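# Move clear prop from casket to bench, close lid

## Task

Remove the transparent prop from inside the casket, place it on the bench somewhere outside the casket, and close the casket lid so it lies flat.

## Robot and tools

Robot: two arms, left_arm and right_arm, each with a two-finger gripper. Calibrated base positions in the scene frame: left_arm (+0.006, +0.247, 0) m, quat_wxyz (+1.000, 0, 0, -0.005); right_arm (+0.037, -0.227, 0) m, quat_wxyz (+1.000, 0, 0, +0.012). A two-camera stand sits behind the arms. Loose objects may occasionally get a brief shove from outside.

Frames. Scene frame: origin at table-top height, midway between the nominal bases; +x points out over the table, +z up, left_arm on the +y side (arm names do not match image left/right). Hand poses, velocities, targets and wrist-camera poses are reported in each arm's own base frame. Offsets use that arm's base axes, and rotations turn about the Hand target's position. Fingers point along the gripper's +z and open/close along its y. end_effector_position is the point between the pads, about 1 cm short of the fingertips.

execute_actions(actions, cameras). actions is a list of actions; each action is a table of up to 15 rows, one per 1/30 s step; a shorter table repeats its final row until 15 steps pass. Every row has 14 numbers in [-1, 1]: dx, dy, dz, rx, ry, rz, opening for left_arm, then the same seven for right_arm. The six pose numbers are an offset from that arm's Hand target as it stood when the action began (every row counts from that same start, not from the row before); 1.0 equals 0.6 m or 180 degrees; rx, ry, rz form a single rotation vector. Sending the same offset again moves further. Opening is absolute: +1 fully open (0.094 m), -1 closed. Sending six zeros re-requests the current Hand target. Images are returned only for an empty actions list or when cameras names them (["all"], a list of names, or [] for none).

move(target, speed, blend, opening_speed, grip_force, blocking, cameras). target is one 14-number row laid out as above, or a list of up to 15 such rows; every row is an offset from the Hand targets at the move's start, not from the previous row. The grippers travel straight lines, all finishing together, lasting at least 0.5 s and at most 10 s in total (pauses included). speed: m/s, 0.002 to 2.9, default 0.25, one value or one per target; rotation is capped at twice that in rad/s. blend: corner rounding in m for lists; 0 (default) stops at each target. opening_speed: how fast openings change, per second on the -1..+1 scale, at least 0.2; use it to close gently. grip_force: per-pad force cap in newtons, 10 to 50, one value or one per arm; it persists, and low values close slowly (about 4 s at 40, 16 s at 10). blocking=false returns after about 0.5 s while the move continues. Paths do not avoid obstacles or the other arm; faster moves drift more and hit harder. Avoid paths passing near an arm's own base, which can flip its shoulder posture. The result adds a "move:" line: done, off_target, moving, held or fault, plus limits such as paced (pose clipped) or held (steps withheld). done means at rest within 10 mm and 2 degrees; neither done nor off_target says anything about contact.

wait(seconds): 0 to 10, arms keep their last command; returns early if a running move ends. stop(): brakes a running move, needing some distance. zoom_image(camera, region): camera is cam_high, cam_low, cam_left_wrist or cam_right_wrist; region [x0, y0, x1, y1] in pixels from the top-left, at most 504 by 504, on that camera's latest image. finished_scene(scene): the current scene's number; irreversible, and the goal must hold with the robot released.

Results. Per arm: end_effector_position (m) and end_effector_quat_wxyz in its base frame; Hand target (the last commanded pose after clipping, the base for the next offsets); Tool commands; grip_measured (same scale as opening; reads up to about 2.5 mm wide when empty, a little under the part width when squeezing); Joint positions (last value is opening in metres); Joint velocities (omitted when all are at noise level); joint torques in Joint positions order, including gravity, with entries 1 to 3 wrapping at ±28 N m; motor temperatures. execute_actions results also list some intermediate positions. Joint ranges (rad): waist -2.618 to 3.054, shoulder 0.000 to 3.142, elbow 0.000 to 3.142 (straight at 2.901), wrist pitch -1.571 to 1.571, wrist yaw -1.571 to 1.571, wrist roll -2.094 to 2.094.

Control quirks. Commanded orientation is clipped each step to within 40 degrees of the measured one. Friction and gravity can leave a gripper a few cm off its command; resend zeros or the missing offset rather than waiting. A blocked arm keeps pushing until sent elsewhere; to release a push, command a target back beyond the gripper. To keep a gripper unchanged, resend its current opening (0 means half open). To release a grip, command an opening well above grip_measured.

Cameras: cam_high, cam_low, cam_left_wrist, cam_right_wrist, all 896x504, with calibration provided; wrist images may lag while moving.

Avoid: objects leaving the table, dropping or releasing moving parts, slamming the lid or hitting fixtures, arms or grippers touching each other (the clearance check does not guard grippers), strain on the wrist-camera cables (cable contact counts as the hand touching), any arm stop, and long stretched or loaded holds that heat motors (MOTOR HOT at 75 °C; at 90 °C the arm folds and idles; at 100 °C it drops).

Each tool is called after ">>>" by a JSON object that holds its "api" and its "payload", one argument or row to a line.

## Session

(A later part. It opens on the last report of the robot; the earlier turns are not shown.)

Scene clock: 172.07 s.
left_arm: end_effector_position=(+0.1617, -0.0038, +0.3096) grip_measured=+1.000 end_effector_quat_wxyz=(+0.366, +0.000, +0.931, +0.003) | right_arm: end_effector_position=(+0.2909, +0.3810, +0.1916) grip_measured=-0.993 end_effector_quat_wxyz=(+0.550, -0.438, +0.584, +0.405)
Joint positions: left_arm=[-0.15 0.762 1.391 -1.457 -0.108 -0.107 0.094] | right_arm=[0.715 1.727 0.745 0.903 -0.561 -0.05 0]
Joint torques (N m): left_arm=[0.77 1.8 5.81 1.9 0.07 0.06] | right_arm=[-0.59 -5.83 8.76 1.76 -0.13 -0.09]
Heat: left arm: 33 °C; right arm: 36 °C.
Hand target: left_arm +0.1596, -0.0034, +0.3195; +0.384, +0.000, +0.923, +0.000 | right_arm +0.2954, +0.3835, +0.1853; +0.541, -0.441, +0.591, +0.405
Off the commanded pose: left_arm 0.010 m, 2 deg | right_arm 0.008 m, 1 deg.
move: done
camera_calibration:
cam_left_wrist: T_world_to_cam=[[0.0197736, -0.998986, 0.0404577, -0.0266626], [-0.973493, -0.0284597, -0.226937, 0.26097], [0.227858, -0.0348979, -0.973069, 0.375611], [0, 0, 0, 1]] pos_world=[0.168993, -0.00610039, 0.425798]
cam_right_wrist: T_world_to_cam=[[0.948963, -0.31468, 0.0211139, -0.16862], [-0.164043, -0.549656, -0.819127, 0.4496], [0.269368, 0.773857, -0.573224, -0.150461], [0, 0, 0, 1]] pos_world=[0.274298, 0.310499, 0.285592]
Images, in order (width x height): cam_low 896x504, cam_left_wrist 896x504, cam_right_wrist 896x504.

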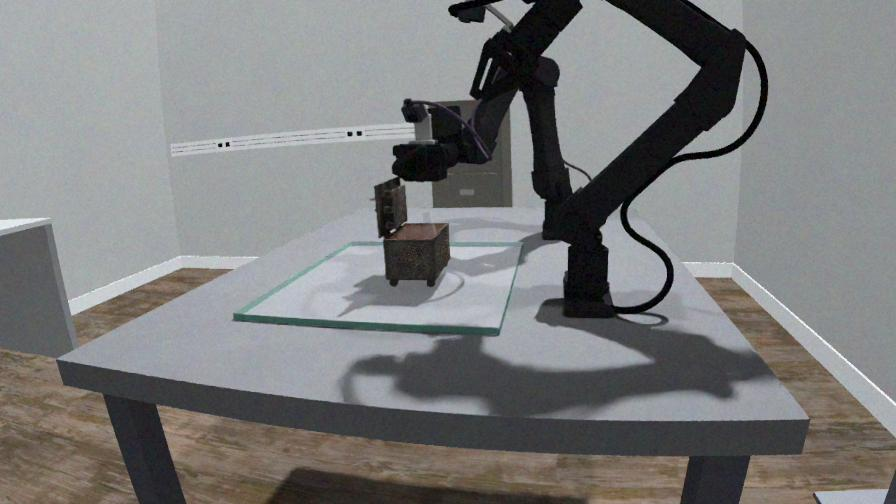

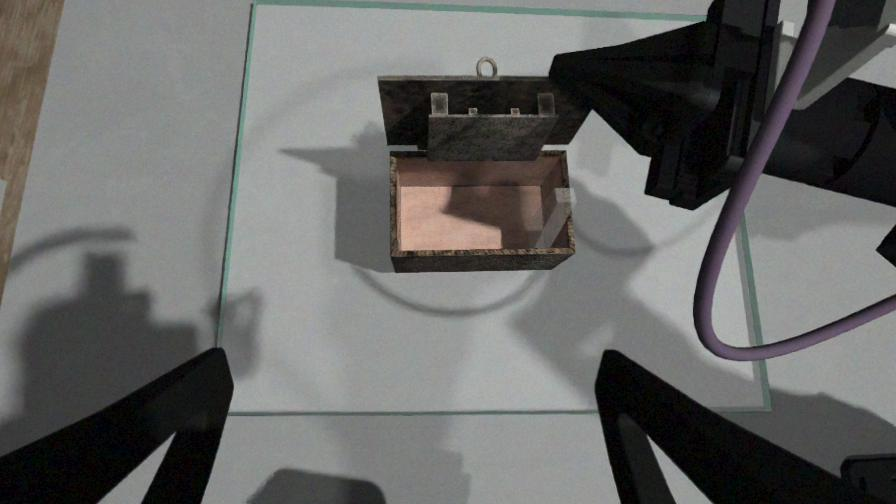

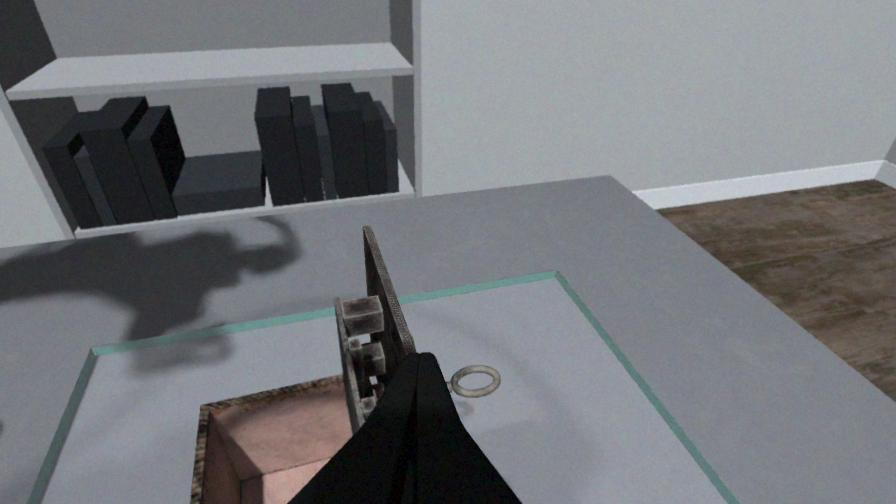

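>>> {"api": "move", "payload": {
  "target": [
    [0,0,0,0,0,0,1,-0.02,0,0.06,0,0,0,-1],
    [0.15,-0.161,-0.083,0,0.083,0,1,0,-0.45,0.06,0,0,0,-1]
  ],
  "cameras": ["all"],
  "blend": [0.01,0]
}}

>>> {"api": "zoom_image", "payload": {
  "camera": "cam_low",
  "region": [360, 170, 480, 295]
}}

Scene clock: 190.93 s.
left_arm: end_effector_position=(+0.2481, -0.0967, +0.2619) grip_measured=+1.000 end_effector_quat_wxyz=(+0.250, +0.002, +0.968, +0.007) | right_arm: end_effector_position=(+0.2954, +0.1136, +0.2146) grip_measured=-0.993 end_effector_quat_wxyz=(+0.562, -0.420, +0.587, +0.403)
Joint positions: left_arm=[-0.557 1.242 1.475 -1.37 -0.27 -0.493 0.094] | right_arm=[-0.24 1.344 0.597 0.288 -1.473 -0.455 0]
Joint torques (N m): left_arm=[-0.69 -1.7 6.98 1.28 -0.14 -0.11] | right_arm=[-0.02 -4.21 9.52 1.09 -0.47 -0.09]
Heat: left arm: 33 °C; right arm: 36 °C.
Hand target: left_arm +0.2497, -0.0999, +0.2697; +0.260, +0.000, +0.966, +0.000 | right_arm +0.2954, +0.1136, +0.2213; +0.541, -0.441, +0.590, +0.405
Off the commanded pose: left_arm 0.009 m, 1 deg | right_arm 0.007 m, 3 deg.
move: off_target (right_arm)
camera_calibration:
cam_left_wrist: T_world_to_cam=[[0.0280803, -0.999229, 0.0274384, -0.117899], [-0.999526, -0.0277213, 0.0133807, 0.275147], [-0.0126098, -0.0278011, -0.999534, 0.373542], [0, 0, 0, 1]] pos_world=[0.283037, -0.0997958, 0.372921]
cam_right_wrist: T_world_to_cam=[[0.937506, -0.34781, 0.0105365, -0.248049], [-0.18457, -0.522712, -0.83229, 0.328055], [0.294986, 0.778332, -0.55424, 0.0563371], [0, 0, 0, 1]] pos_world=[0.276478, 0.0413549, 0.306874]

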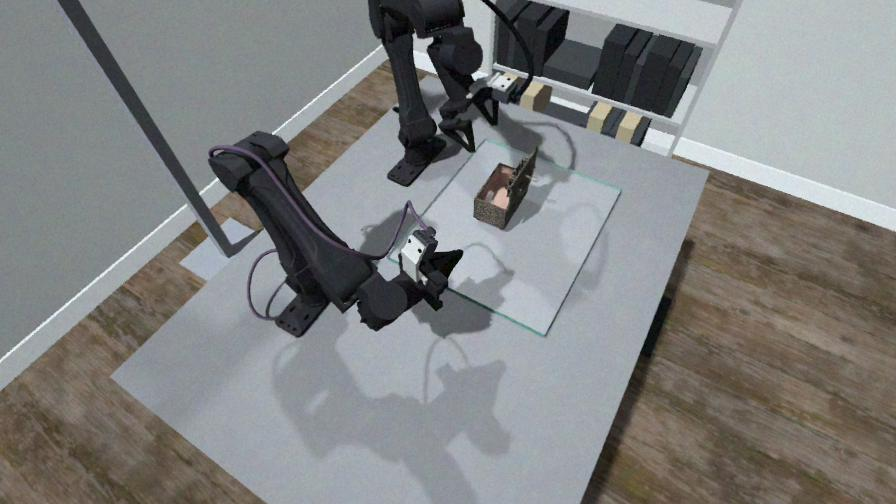

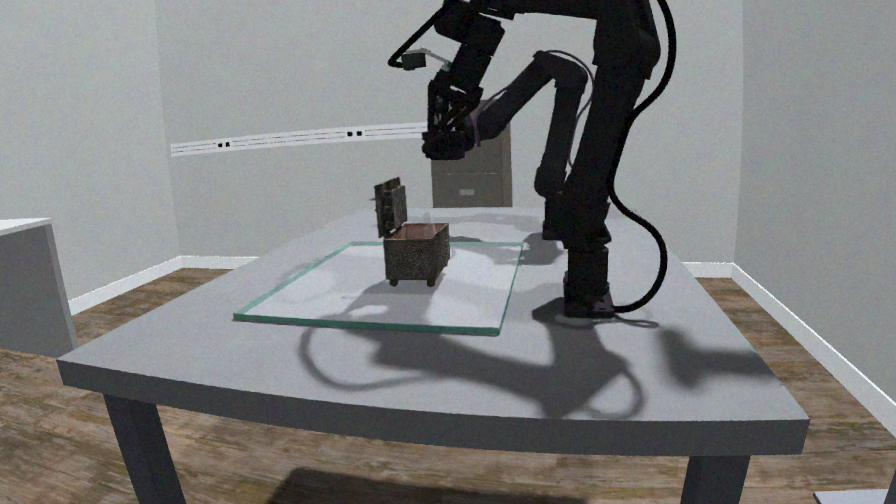

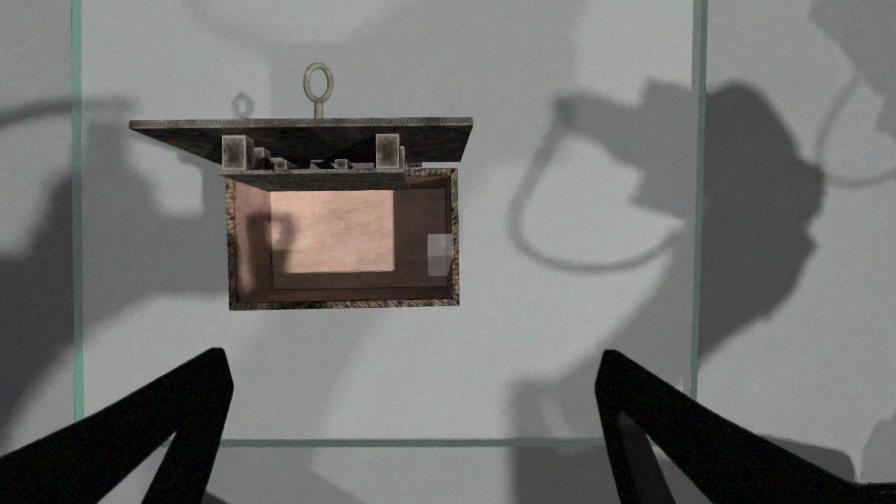

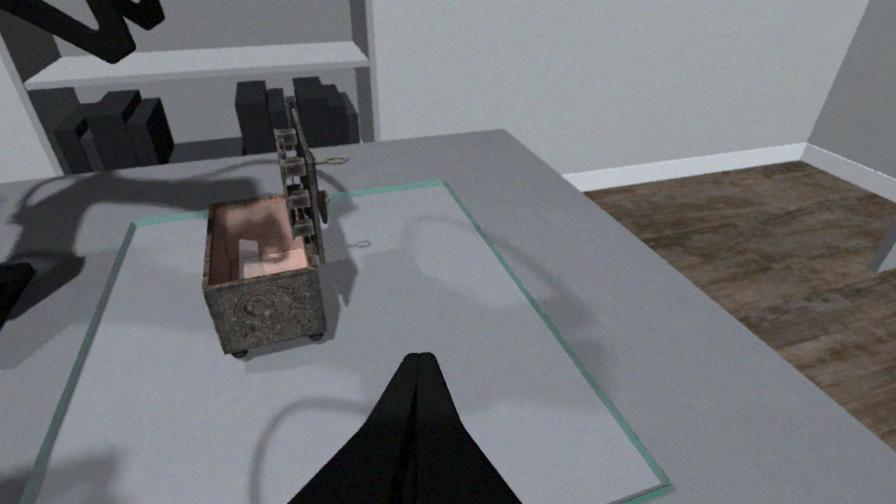

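Scaled by 4.032 from the camera's 896x504 image, which has a finer 1280x720 frame.

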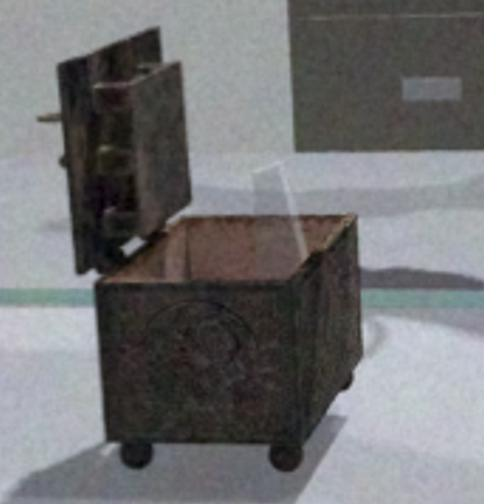

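>>> {"api": "zoom_image", "payload": {
  "camera": "cam_left_wrist",
  "region": [370, 150, 490, 320]
}}

>>> {"api": "zoom_image", "payload": {
  "camera": "cam_right_wrist",
  "region": [190, 170, 350, 370]
}}

>>> {"api": "zoom_image", "payload": {
  "camera": "cam_high",
  "region": [455, 130, 555, 240]
}}

Scaled by 2.965 from the camera's 896x504 image, which has a finer 1280x720 frame.

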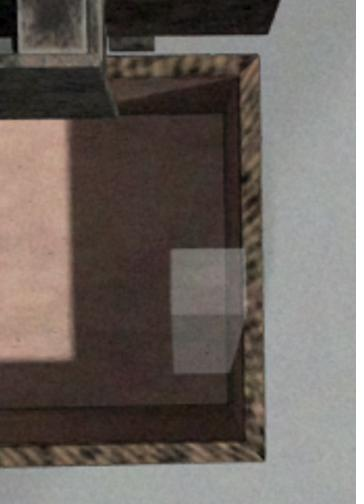

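Scaled by 2.520 from the camera's 896x504 image, which has a finer 1280x720 frame.

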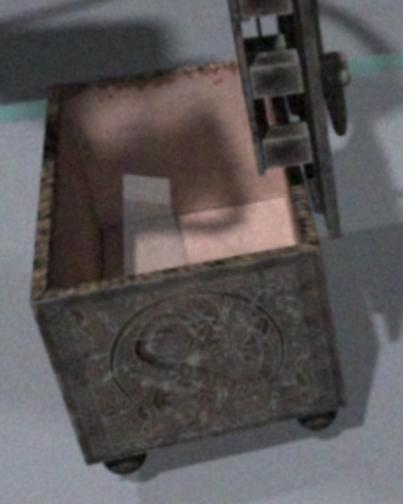

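Scaled by 4.582 from the camera's 896x504 image, which has a finer 1280x720 frame.

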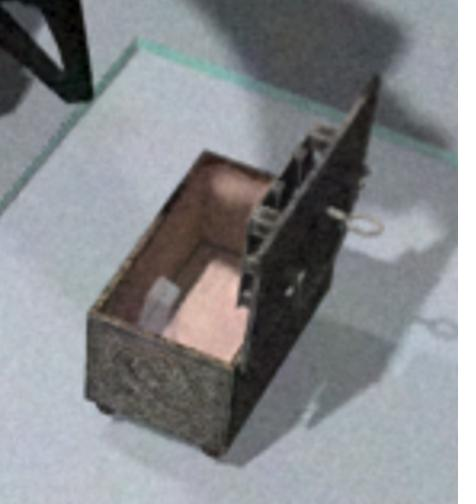

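>>> {"api": "move", "payload": {
  "target": [0.055,-0.005,-0.211,0,-0.083,0,-0.04,0,0,0,0,0,0,-1],
  "cameras": ["all"]
}}

>>> {"api": "zoom_image", "payload": {
  "camera": "cam_left_wrist",
  "region": [320, 270, 620, 504]
}}

>>> {"api": "zoom_image", "payload": {
  "camera": "cam_low",
  "region": [360, 150, 500, 295]
}}

>>> {"api": "zoom_image", "payload": {
  "camera": "cam_right_wrist",
  "region": [150, 70, 400, 370]
}}

Scene clock: 235.57 s.
left_arm: end_effector_position=(+0.2848, -0.1075, +0.1452) grip_measured=-0.038 end_effector_quat_wxyz=(+0.380, -0.002, +0.925, -0.010) | right_arm: end_effector_position=(+0.2954, +0.1136, +0.2146) grip_measured=-0.993 end_effector_quat_wxyz=(+0.561, -0.418, +0.589, +0.405)
Joint positions: left_arm=[-0.589 1.069 0.739 -0.544 -0.385 -0.451 0.045] | right_arm=[-0.24 1.344 0.597 0.287 -1.473 -0.449 0]
Joint torques (N m): left_arm=[-0.25 -2.43 4.7 1.76 -0.35 0.06] | right_arm=[-0.05 -4.21 8.87 1.36 -0.46 0.01]
Heat: left arm: 33 °C; right arm: 36 °C.
Hand target: left_arm +0.2827, -0.1029, +0.1432; +0.384, +0.000, +0.923, +0.000 | right_arm +0.2953, +0.1138, +0.2217; +0.561, -0.424, +0.581, +0.410 (not the last commanded pose)
Off the commanded pose: left_arm 0.005 m, 1 deg | right_arm 0.007 m, 3 deg.
move: off_target (right_arm)
camera_calibration:
cam_left_wrist: T_world_to_cam=[[0.0120587, -0.997614, 0.0679711, -0.127621], [-0.966326, -0.0291002, -0.255669, 0.342576], [0.257037, -0.0625993, -0.964372, 0.171414], [0, 0, 0, 1]] pos_world=[0.288519, -0.106617, 0.261567]
cam_right_wrist: T_world_to_cam=[[0.937461, -0.348069, 0.0037165, -0.24658], [-0.190096, -0.520875, -0.832197, 0.329405], [0.291598, 0.779447, -0.554467, 0.0572226], [0, 0, 0, 1]] pos_world=[0.277092, 0.0411503, 0.306775]

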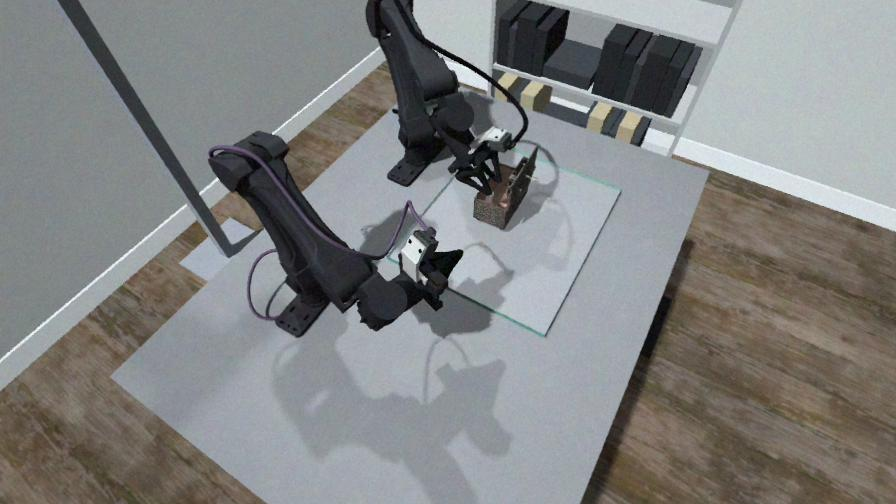

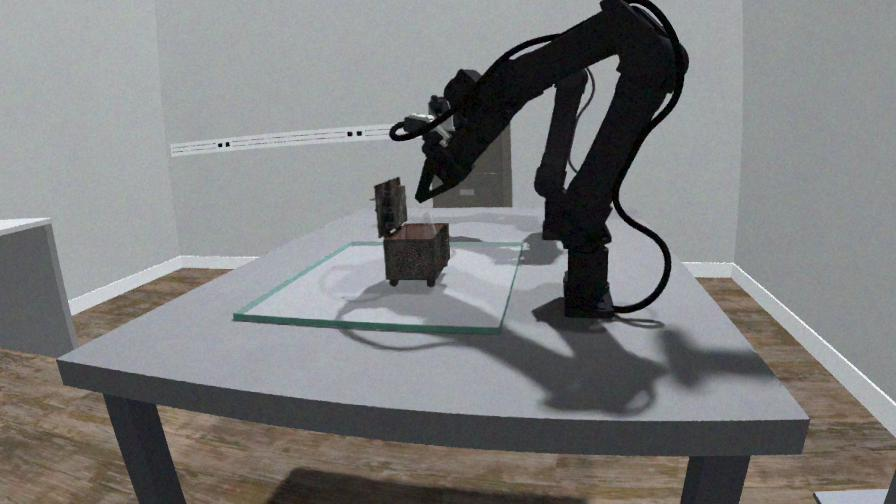

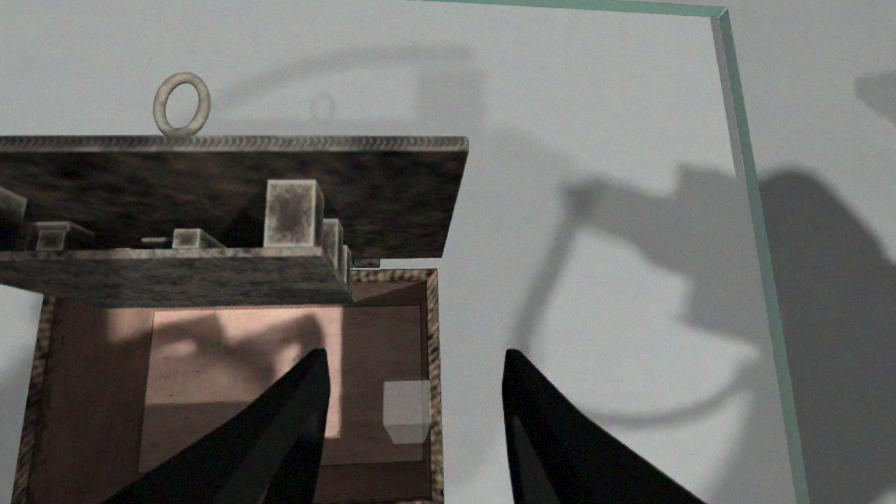

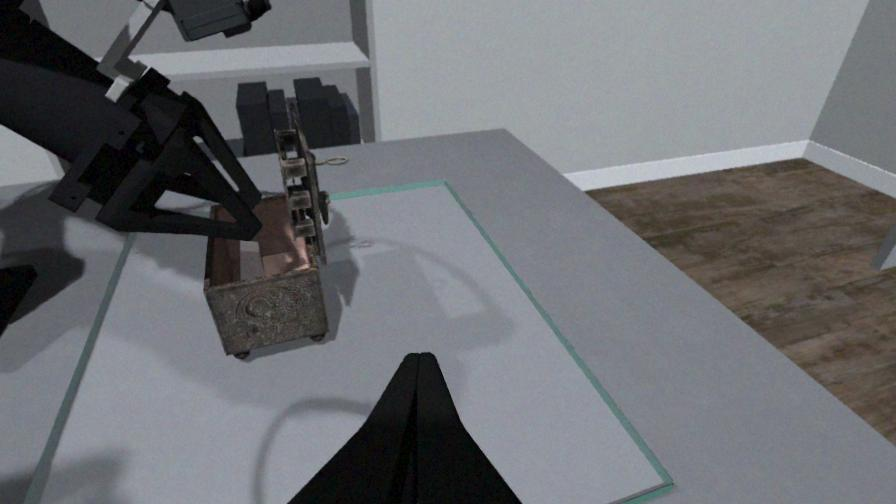

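Scaled by 1.680 from the camera's 896x504 image, which has a finer 1280x720 frame.

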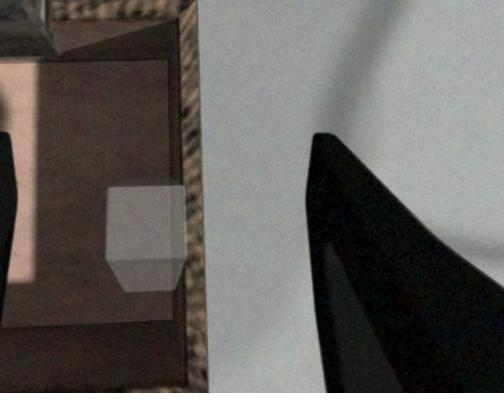

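Scaled by 3.476 from the camera's 896x504 image, which has a finer 1280x720 frame.

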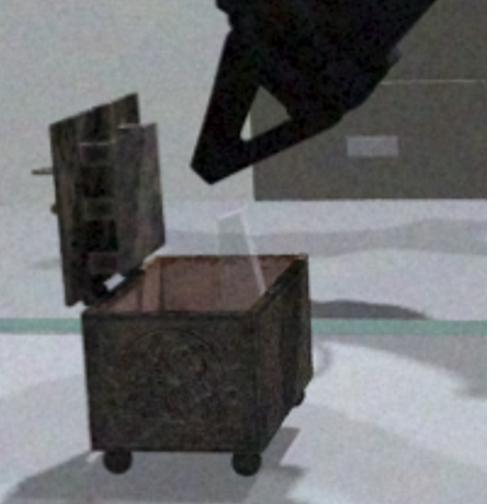

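Scaled by 1.680 from the camera's 896x504 image, which has a finer 1280x720 frame.

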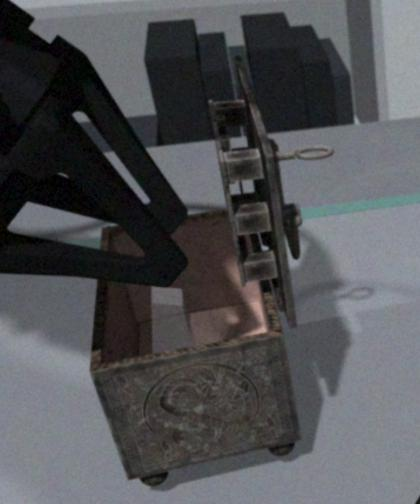

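>>> {"api": "move", "payload": {
  "target": [
    [-0.005,0.0067,-0.058,0,0,0,-0.04,0,0,0,0,0,0,-1]
  ],
  "speed": 0.1,
  "cameras": ["cam_low","cam_left_wrist"]
}}

>>> {"api": "zoom_image", "payload": {
  "camera": "cam_low",
  "region": [380, 170, 470, 290]
}}

Scene clock: 258.20 s.
left_arm: end_effector_position=(+0.2809, -0.1048, +0.1110) grip_measured=-0.038 end_effector_quat_wxyz=(+0.382, +0.001, +0.924, -0.010) | right_arm: end_effector_position=(+0.2954, +0.1136, +0.2146) grip_measured=-0.993 end_effector_quat_wxyz=(+0.561, -0.418, +0.589, +0.405)
Joint positions: left_arm=[-0.589 1.069 0.598 -0.398 -0.385 -0.443 0.045] | right_arm=[-0.24 1.344 0.597 0.287 -1.473 -0.449 0]
Joint torques (N m): left_arm=[0.4 -2 4.75 1.77 -0.29 0.06] | right_arm=[-0.06 -4.21 8.91 1.36 -0.47 0.01]
Heat: left arm: 34 °C; right arm: 36 °C.
Hand target: left_arm +0.2797, -0.0989, +0.1084; +0.384, +0.000, +0.923, +0.000 | right_arm +0.2953, +0.1138, +0.2217; +0.561, -0.424, +0.581, +0.410
Off the commanded pose: left_arm 0.007 m, 1 deg | right_arm 0.007 m, 1 deg.
move: done
camera_calibration:
cam_left_wrist: T_world_to_cam=[[0.00657237, -0.997843, 0.0653117, -0.120805], [-0.965228, -0.0233989, -0.260361, 0.330907], [0.261328, -0.0613294, -0.9633, 0.138401], [0, 0, 0, 1]] pos_world=[0.284027, -0.104313, 0.227367]
Images, in order (width x height): cam_low 896x504, cam_left_wrist 896x504.

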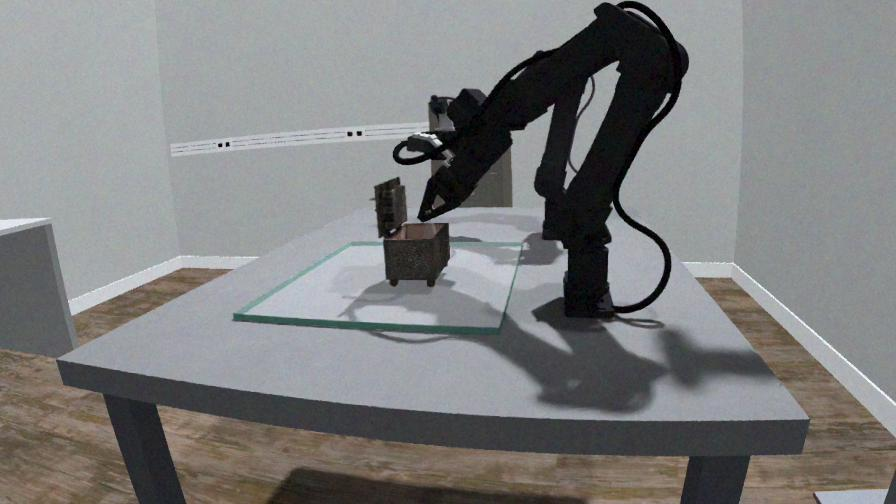

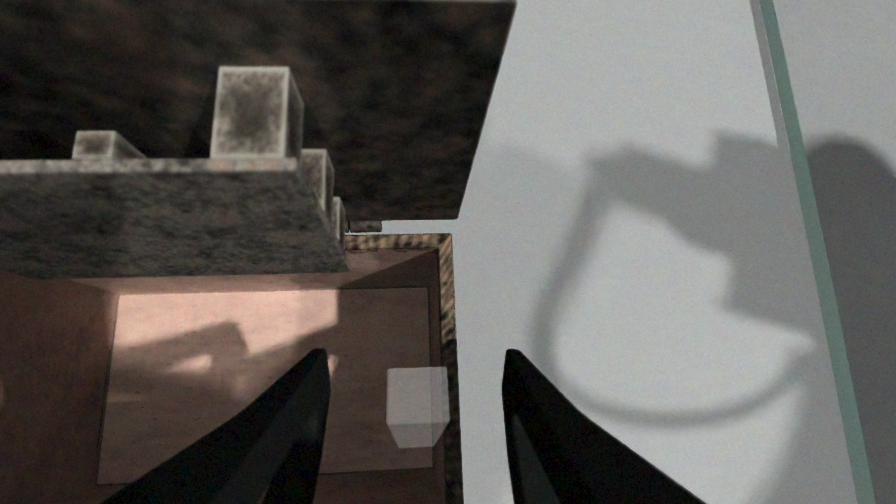

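Scaled by 4.200 from the camera's 896x504 image, which has a finer 1280x720 frame.

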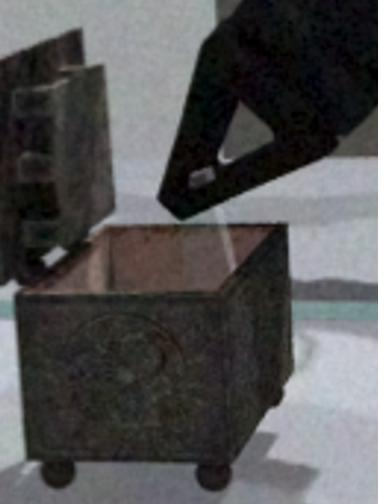

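>>> {"api": "move", "payload": {
  "target": [
    [-0.012,0.001,-0.008,0,0,0,-0.04,0,0,0,0,0,0,-1],
    [-0.012,0.001,-0.008,0,0,0,-0.8,0,0,0,0,0,0,-1]
  ],
  "speed": 0.1,
  "opening_speed": 0.4,
  "grip_force": 40,
  "cameras": ["cam_low","cam_left_wrist"]
}}

>>> {"api": "zoom_image", "payload": {
  "camera": "cam_low",
  "region": [380, 170, 470, 290]
}}

Scene clock: 267.90 s.
left_arm: end_effector_position=(+0.2759, -0.1016, +0.1048) grip_measured=-0.694 end_effector_quat_wxyz=(+0.380, +0.003, +0.925, -0.006) | right_arm: end_effector_position=(+0.2954, +0.1136, +0.2146) grip_measured=-0.993 end_effector_quat_wxyz=(+0.561, -0.418, +0.589, +0.405)
Joint positions: left_arm=[-0.592 1.054 0.57 -0.394 -0.391 -0.443 0.014] | right_arm=[-0.24 1.344 0.597 0.287 -1.473 -0.449 0]
Joint torques (N m): left_arm=[-0.76 -2.55 4.63 1.71 -0.34 -0.09] | right_arm=[-0.06 -4.19 8.91 1.36 -0.47 0.01]
Heat: left arm: 34 °C; right arm: 36 °C.
Hand target: left_arm +0.2725, -0.0984, +0.1036; +0.384, +0.000, +0.923, +0.000 | right_arm +0.2953, +0.1138, +0.2217; +0.561, -0.424, +0.581, +0.410
Off the commanded pose: left_arm 0.005 m, 1 deg | right_arm 0.007 m, 1 deg.
grip_force (N): 40, 40
move: done
camera_calibration:
cam_left_wrist: T_world_to_cam=[[0.00695193, -0.998389, 0.0563044, -0.11634], [-0.966511, -0.0211532, -0.255752, 0.324665], [0.256532, -0.0526408, -0.965101, 0.136349], [0, 0, 0, 1]] pos_world=[0.279623, -0.102107, 0.221175]
Images, in order (width x height): cam_low 896x504, cam_left_wrist 896x504.

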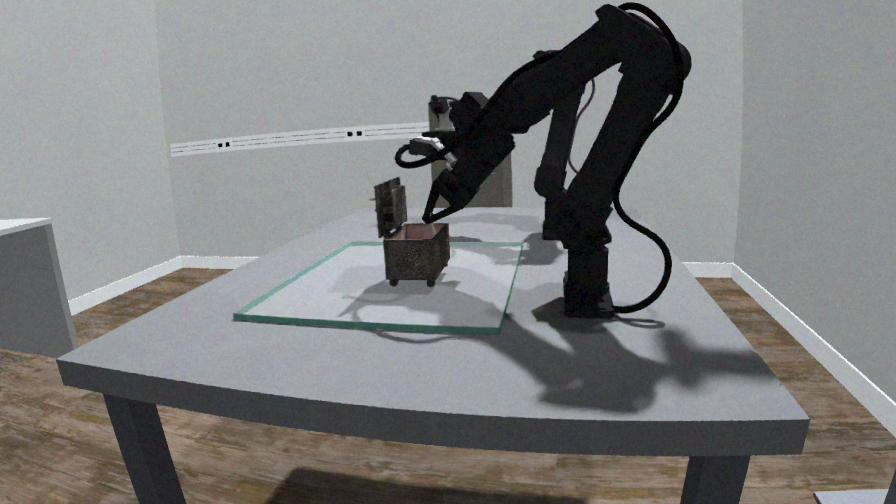

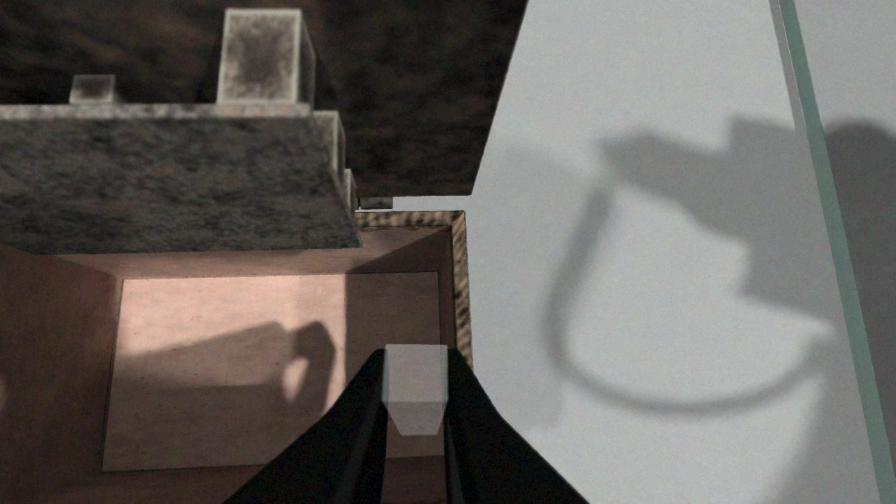

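Scaled by 4.200 from the camera's 896x504 image, which has a finer 1280x720 frame.

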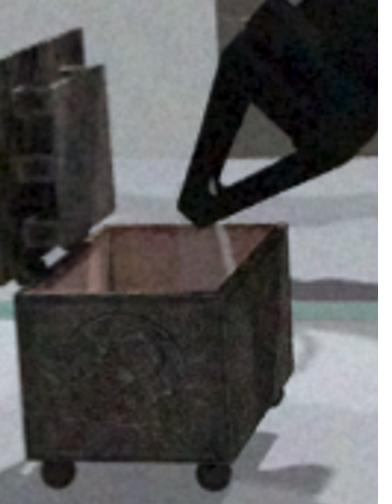

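>>> {"api": "move", "payload": {
  "target": [
    [-0.0,0.008,0.22,0,0,0,-0.8,0,0,0,0,0,0,-1],
    [-0.11,0.53,0.18,0,0,0,-0.8,0,0,0,0,0,0,-1]
  ],
  "speed": 0.18,
  "blend": [0.02,0],
  "cameras": ["cam_low","cam_left_wrist","cam_right_wrist","cam_high"]
}}

>>> {"api": "zoom_image", "payload": {
  "camera": "cam_low",
  "region": [370, 80, 590, 250]
}}

Scene clock: 287.40 s.
left_arm: end_effector_position=(+0.2029, +0.2193, +0.2029) grip_measured=-0.694 end_effector_quat_wxyz=(+0.370, -0.009, +0.929, +0.003) | right_arm: end_effector_position=(+0.2954, +0.1136, +0.2146) grip_measured=-0.993 end_effector_quat_wxyz=(+0.561, -0.418, +0.589, +0.405)
Joint positions: left_arm=[1.217 1.33 1.191 -1.1 0.694 1.076 0.014] | right_arm=[-0.24 1.344 0.597 0.287 -1.473 -0.449 0]
Joint torques (N m): left_arm=[0.35 -2.25 7.66 0.82 0.68 0.15] | right_arm=[-0.06 -4.21 8.92 1.36 -0.46 0.01]
Heat: left arm: 34 °C; right arm: 36 °C.
Hand target: left_arm +0.2065, +0.2196, +0.2115; +0.384, +0.000, +0.923, +0.000 | right_arm +0.2953, +0.1138, +0.2217; +0.561, -0.424, +0.581, +0.410
Off the commanded pose: left_arm 0.009 m, 2 deg | right_arm 0.007 m, 1 deg.
grip_force (N): 40, 40
move: done
camera_calibration:
cam_left_wrist: T_world_to_cam=[[0.0377939, -0.998129, 0.0480625, 0.194336], [-0.970843, -0.0480693, -0.234849, 0.28843], [0.23672, -0.0377853, -0.970843, 0.268624], [0, 0, 0, 1]] pos_world=[0.209087, 0.217987, 0.319189]
cam_right_wrist: T_world_to_cam=[[0.937461, -0.348069, 0.0037165, -0.24658], [-0.190096, -0.520875, -0.832197, 0.329405], [0.291598, 0.779447, -0.554467, 0.0572226], [0, 0, 0, 1]] pos_world=[0.277092, 0.0411503, 0.306775]

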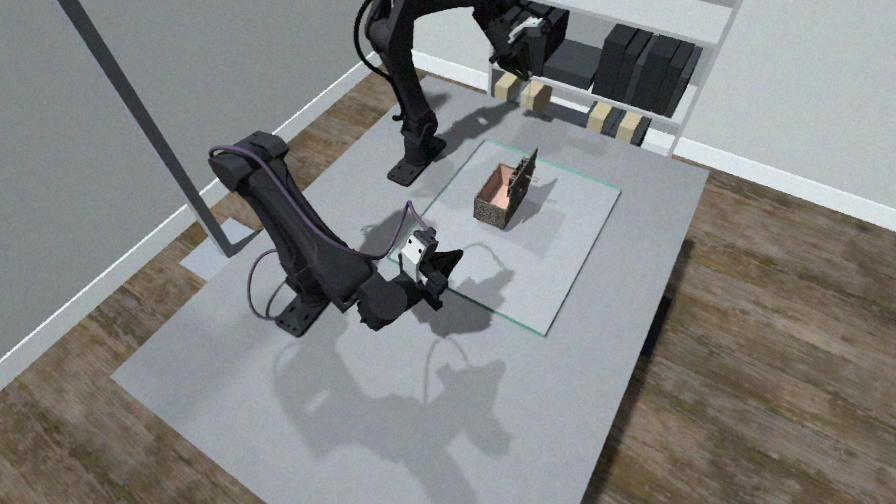

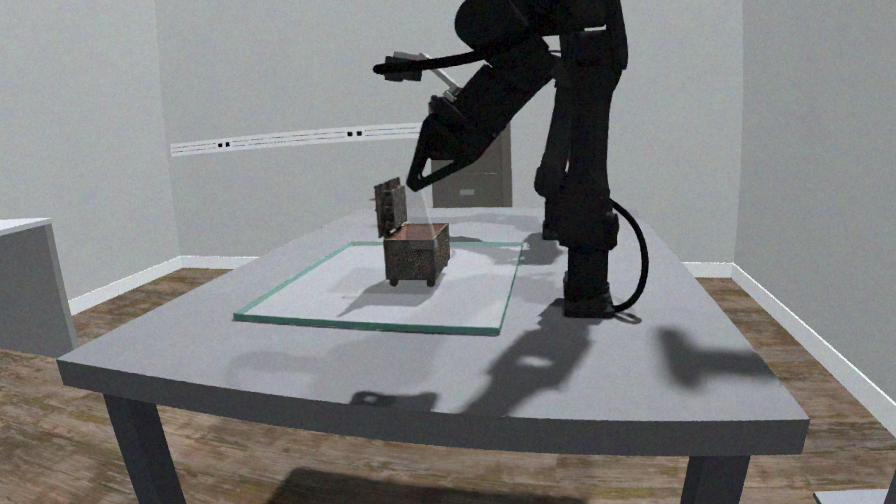

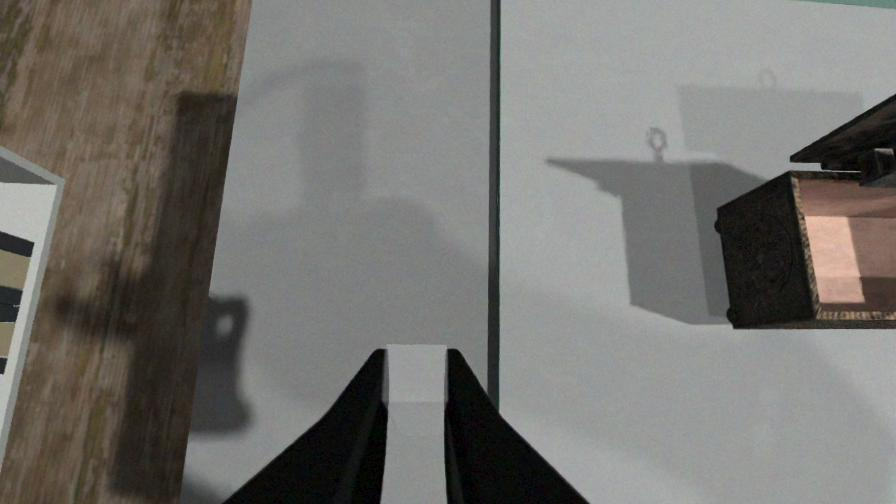

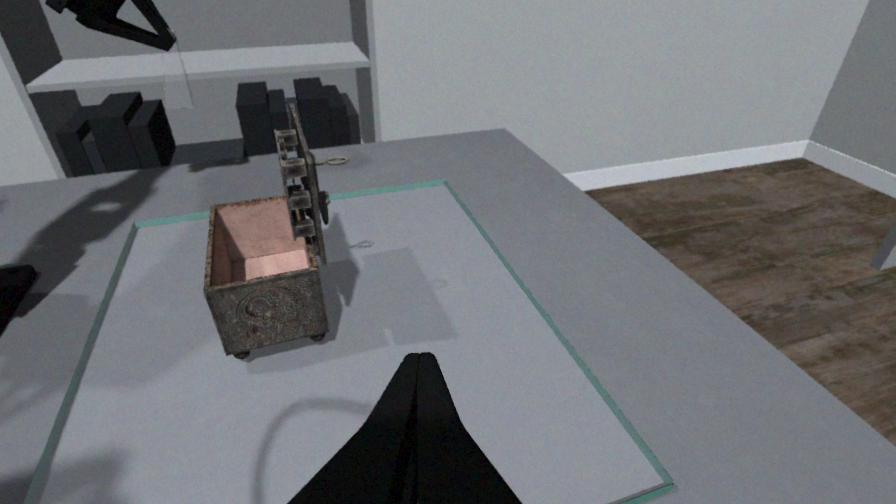

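Scaled by 2.291 from the camera's 896x504 image, which has a finer 1280x720 frame.

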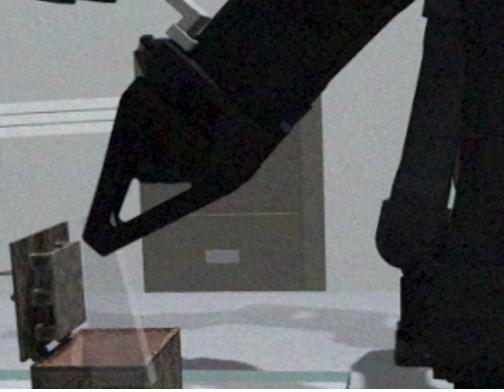

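>>> {"api": "zoom_image", "payload": {
  "camera": "cam_right_wrist",
  "region": [110, 0, 240, 130]
}}

>>> {"api": "zoom_image", "payload": {
  "camera": "cam_low",
  "region": [390, 160, 460, 270]
}}

Scaled by 3.877 from the camera's 896x504 image, which has a finer 1280x720 frame.

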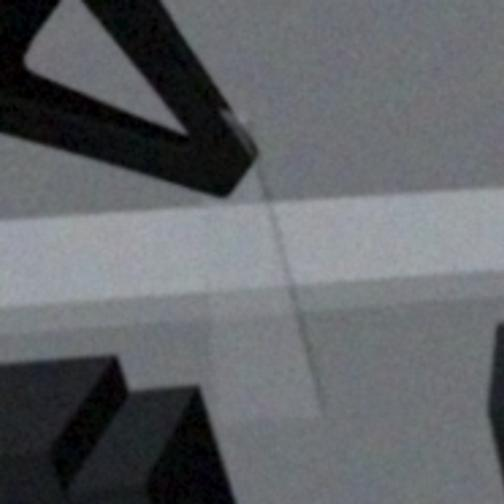

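Scaled by 4.582 from the camera's 896x504 image, which has a finer 1280x720 frame.

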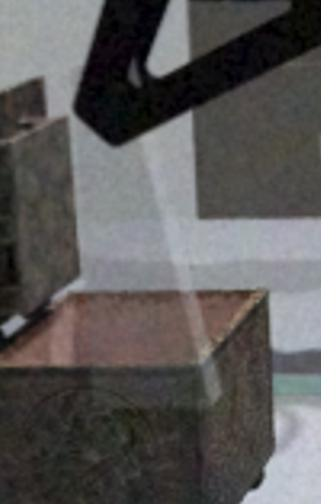

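>>> {"api": "move", "payload": {
  "target": [0,0,-0.19,0,0,0,-0.8,0,0,0,0,0,0,-1],
  "speed": 0.15,
  "cameras": ["cam_low","cam_left_wrist"]
}}

>>> {"api": "zoom_image", "payload": {
  "camera": "cam_low",
  "region": [360, 210, 520, 330]
}}

Scene clock: 301.73 s.
left_arm: end_effector_position=(+0.2052, +0.2239, +0.1002) grip_measured=-0.694 end_effector_quat_wxyz=(+0.374, +0.000, +0.927, +0.012) | right_arm: end_effector_position=(+0.2954, +0.1136, +0.2146) grip_measured=-0.993 end_effector_quat_wxyz=(+0.561, -0.418, +0.589, +0.405)
Joint positions: left_arm=[1.217 1.388 0.817 -0.653 0.698 1.09 0.014] | right_arm=[-0.24 1.344 0.597 0.287 -1.473 -0.449 0]
Joint torques (N m): left_arm=[0.36 -2.77 4.4 1.09 0.64 0.03] | right_arm=[-0.06 -4.22 8.91 1.36 -0.47 0.01]
Heat: left arm: 35 °C; right arm: 37 °C.
Hand target: left_arm +0.2065, +0.2196, +0.0975; +0.384, +0.000, +0.923, +0.000 | right_arm +0.2953, +0.1138, +0.2217; +0.561, -0.424, +0.581, +0.410
Off the commanded pose: left_arm 0.005 m, 2 deg | right_arm 0.007 m, 1 deg.
grip_force (N): 40, 40
move: done
camera_calibration:
cam_left_wrist: T_world_to_cam=[[0.0259001, -0.999326, 0.0259993, 0.208681], [-0.969249, -0.0314703, -0.244063, 0.263691], [0.244716, -0.0188786, -0.969411, 0.162542], [0, 0, 0, 1]] pos_world=[0.210401, 0.219907, 0.216501]
Images, in order (width x height): cam_low 896x504, cam_left_wrist 896x504.

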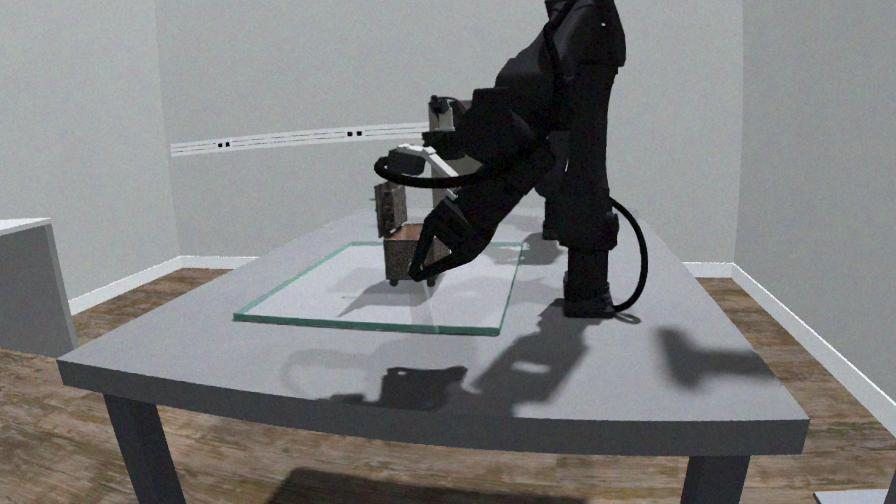

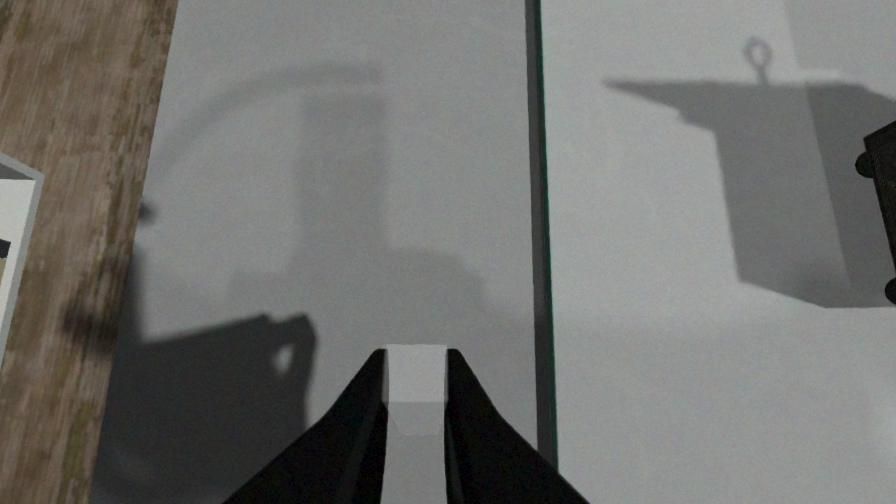

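Scaled by 3.150 from the camera's 896x504 image, which has a finer 1280x720 frame.

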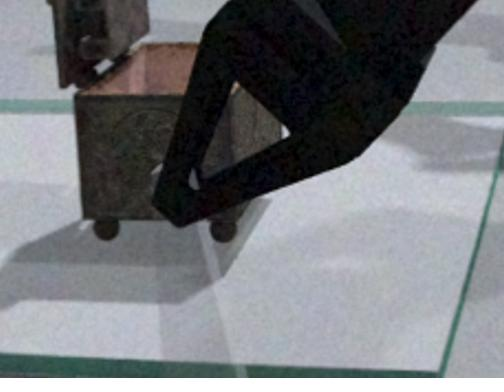

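>>> {"api": "zoom_image", "payload": {
  "camera": "cam_low",
  "region": [380, 260, 480, 400]
}}

Scaled by 3.600 from the camera's 896x504 image, which has a finer 1280x720 frame.

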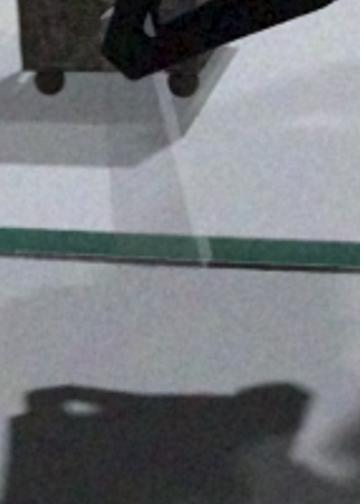

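>>> {"api": "move", "payload": {
  "target": [
    [0,0,-0.05,0,0,0,-0.8,0,0,0,0,0,0,-1],
    [0,0,-0.067,0,0,0,-0.8,0,0,0,0,0,0,-1]
  ],
  "speed": [0.08,0.03],
  "cameras": ["cam_low","cam_right_wrist"],
  "blend": [0.005,0]
}}

>>> {"api": "zoom_image", "payload": {
  "camera": "cam_low",
  "region": [380, 260, 480, 400]
}}

Scene clock: 315.50 s.
left_arm: end_effector_position=(+0.2123, +0.2238, +0.0748) grip_measured=-0.694 end_effector_quat_wxyz=(+0.399, +0.010, +0.917, +0.012) | right_arm: end_effector_position=(+0.2954, +0.1136, +0.2146) grip_measured=-0.993 end_effector_quat_wxyz=(+0.561, -0.418, +0.589, +0.405)
Joint positions: left_arm=[1.218 1.443 0.719 -0.473 0.75 1.091 0.014] | right_arm=[-0.24 1.344 0.597 0.287 -1.473 -0.449 0]
Joint torques (N m): left_arm=[0.34 -1.58 3.15 1.17 0.16 0.05] | right_arm=[-0.05 -4.21 8.9 1.35 -0.47 0]
Heat: left arm: 34 °C; right arm: 37 °C.
Hand target: left_arm +0.2065, +0.2197, +0.0574; +0.384, +0.000, +0.923, +0.000 | right_arm +0.2953, +0.1138, +0.2217; +0.561, -0.424, +0.581, +0.410
Off the commanded pose: left_arm 0.019 m, 3 deg | right_arm 0.007 m, 1 deg.
grip_force (N): 40, 40
move: off_target (left_arm)
camera_calibration:
cam_right_wrist: T_world_to_cam=[[0.937461, -0.348069, 0.0037165, -0.24658], [-0.190096, -0.520875, -0.832197, 0.329405], [0.291598, 0.779447, -0.554467, 0.0572226], [0, 0, 0, 1]] pos_world=[0.277092, 0.0411503, 0.306775]
Images, in order (width x height): cam_low 896x504, cam_right_wrist 896x504.

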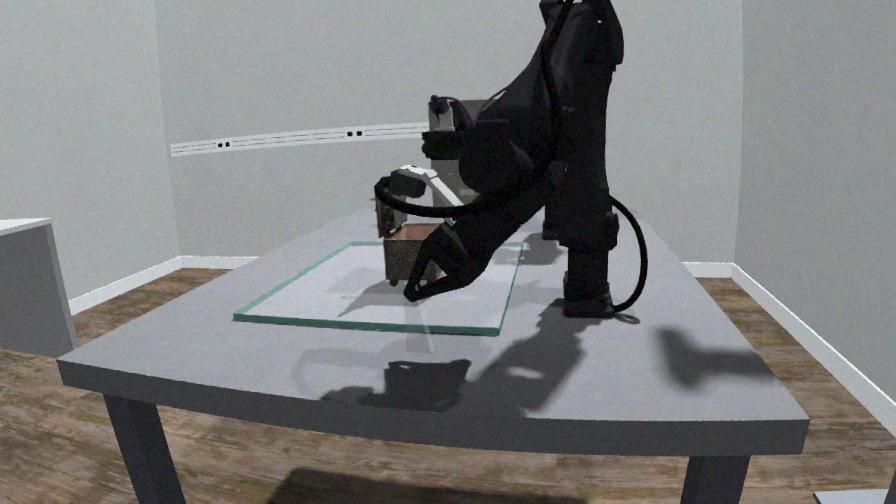

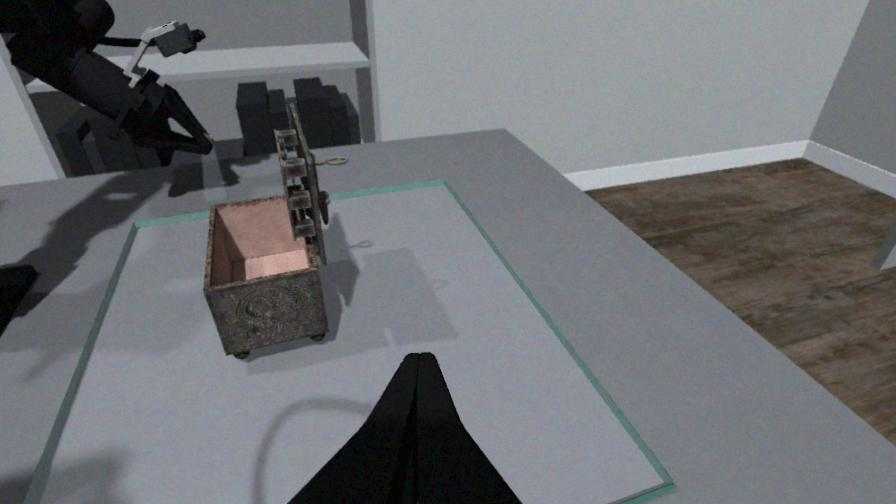

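Scaled by 3.600 from the camera's 896x504 image, which has a finer 1280x720 frame.

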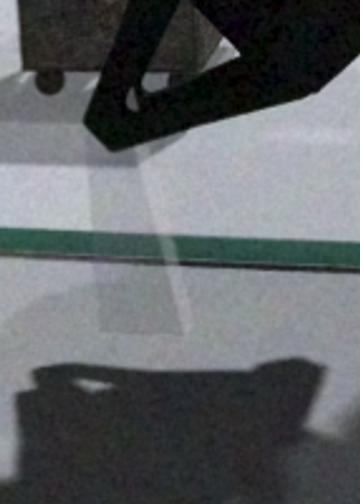

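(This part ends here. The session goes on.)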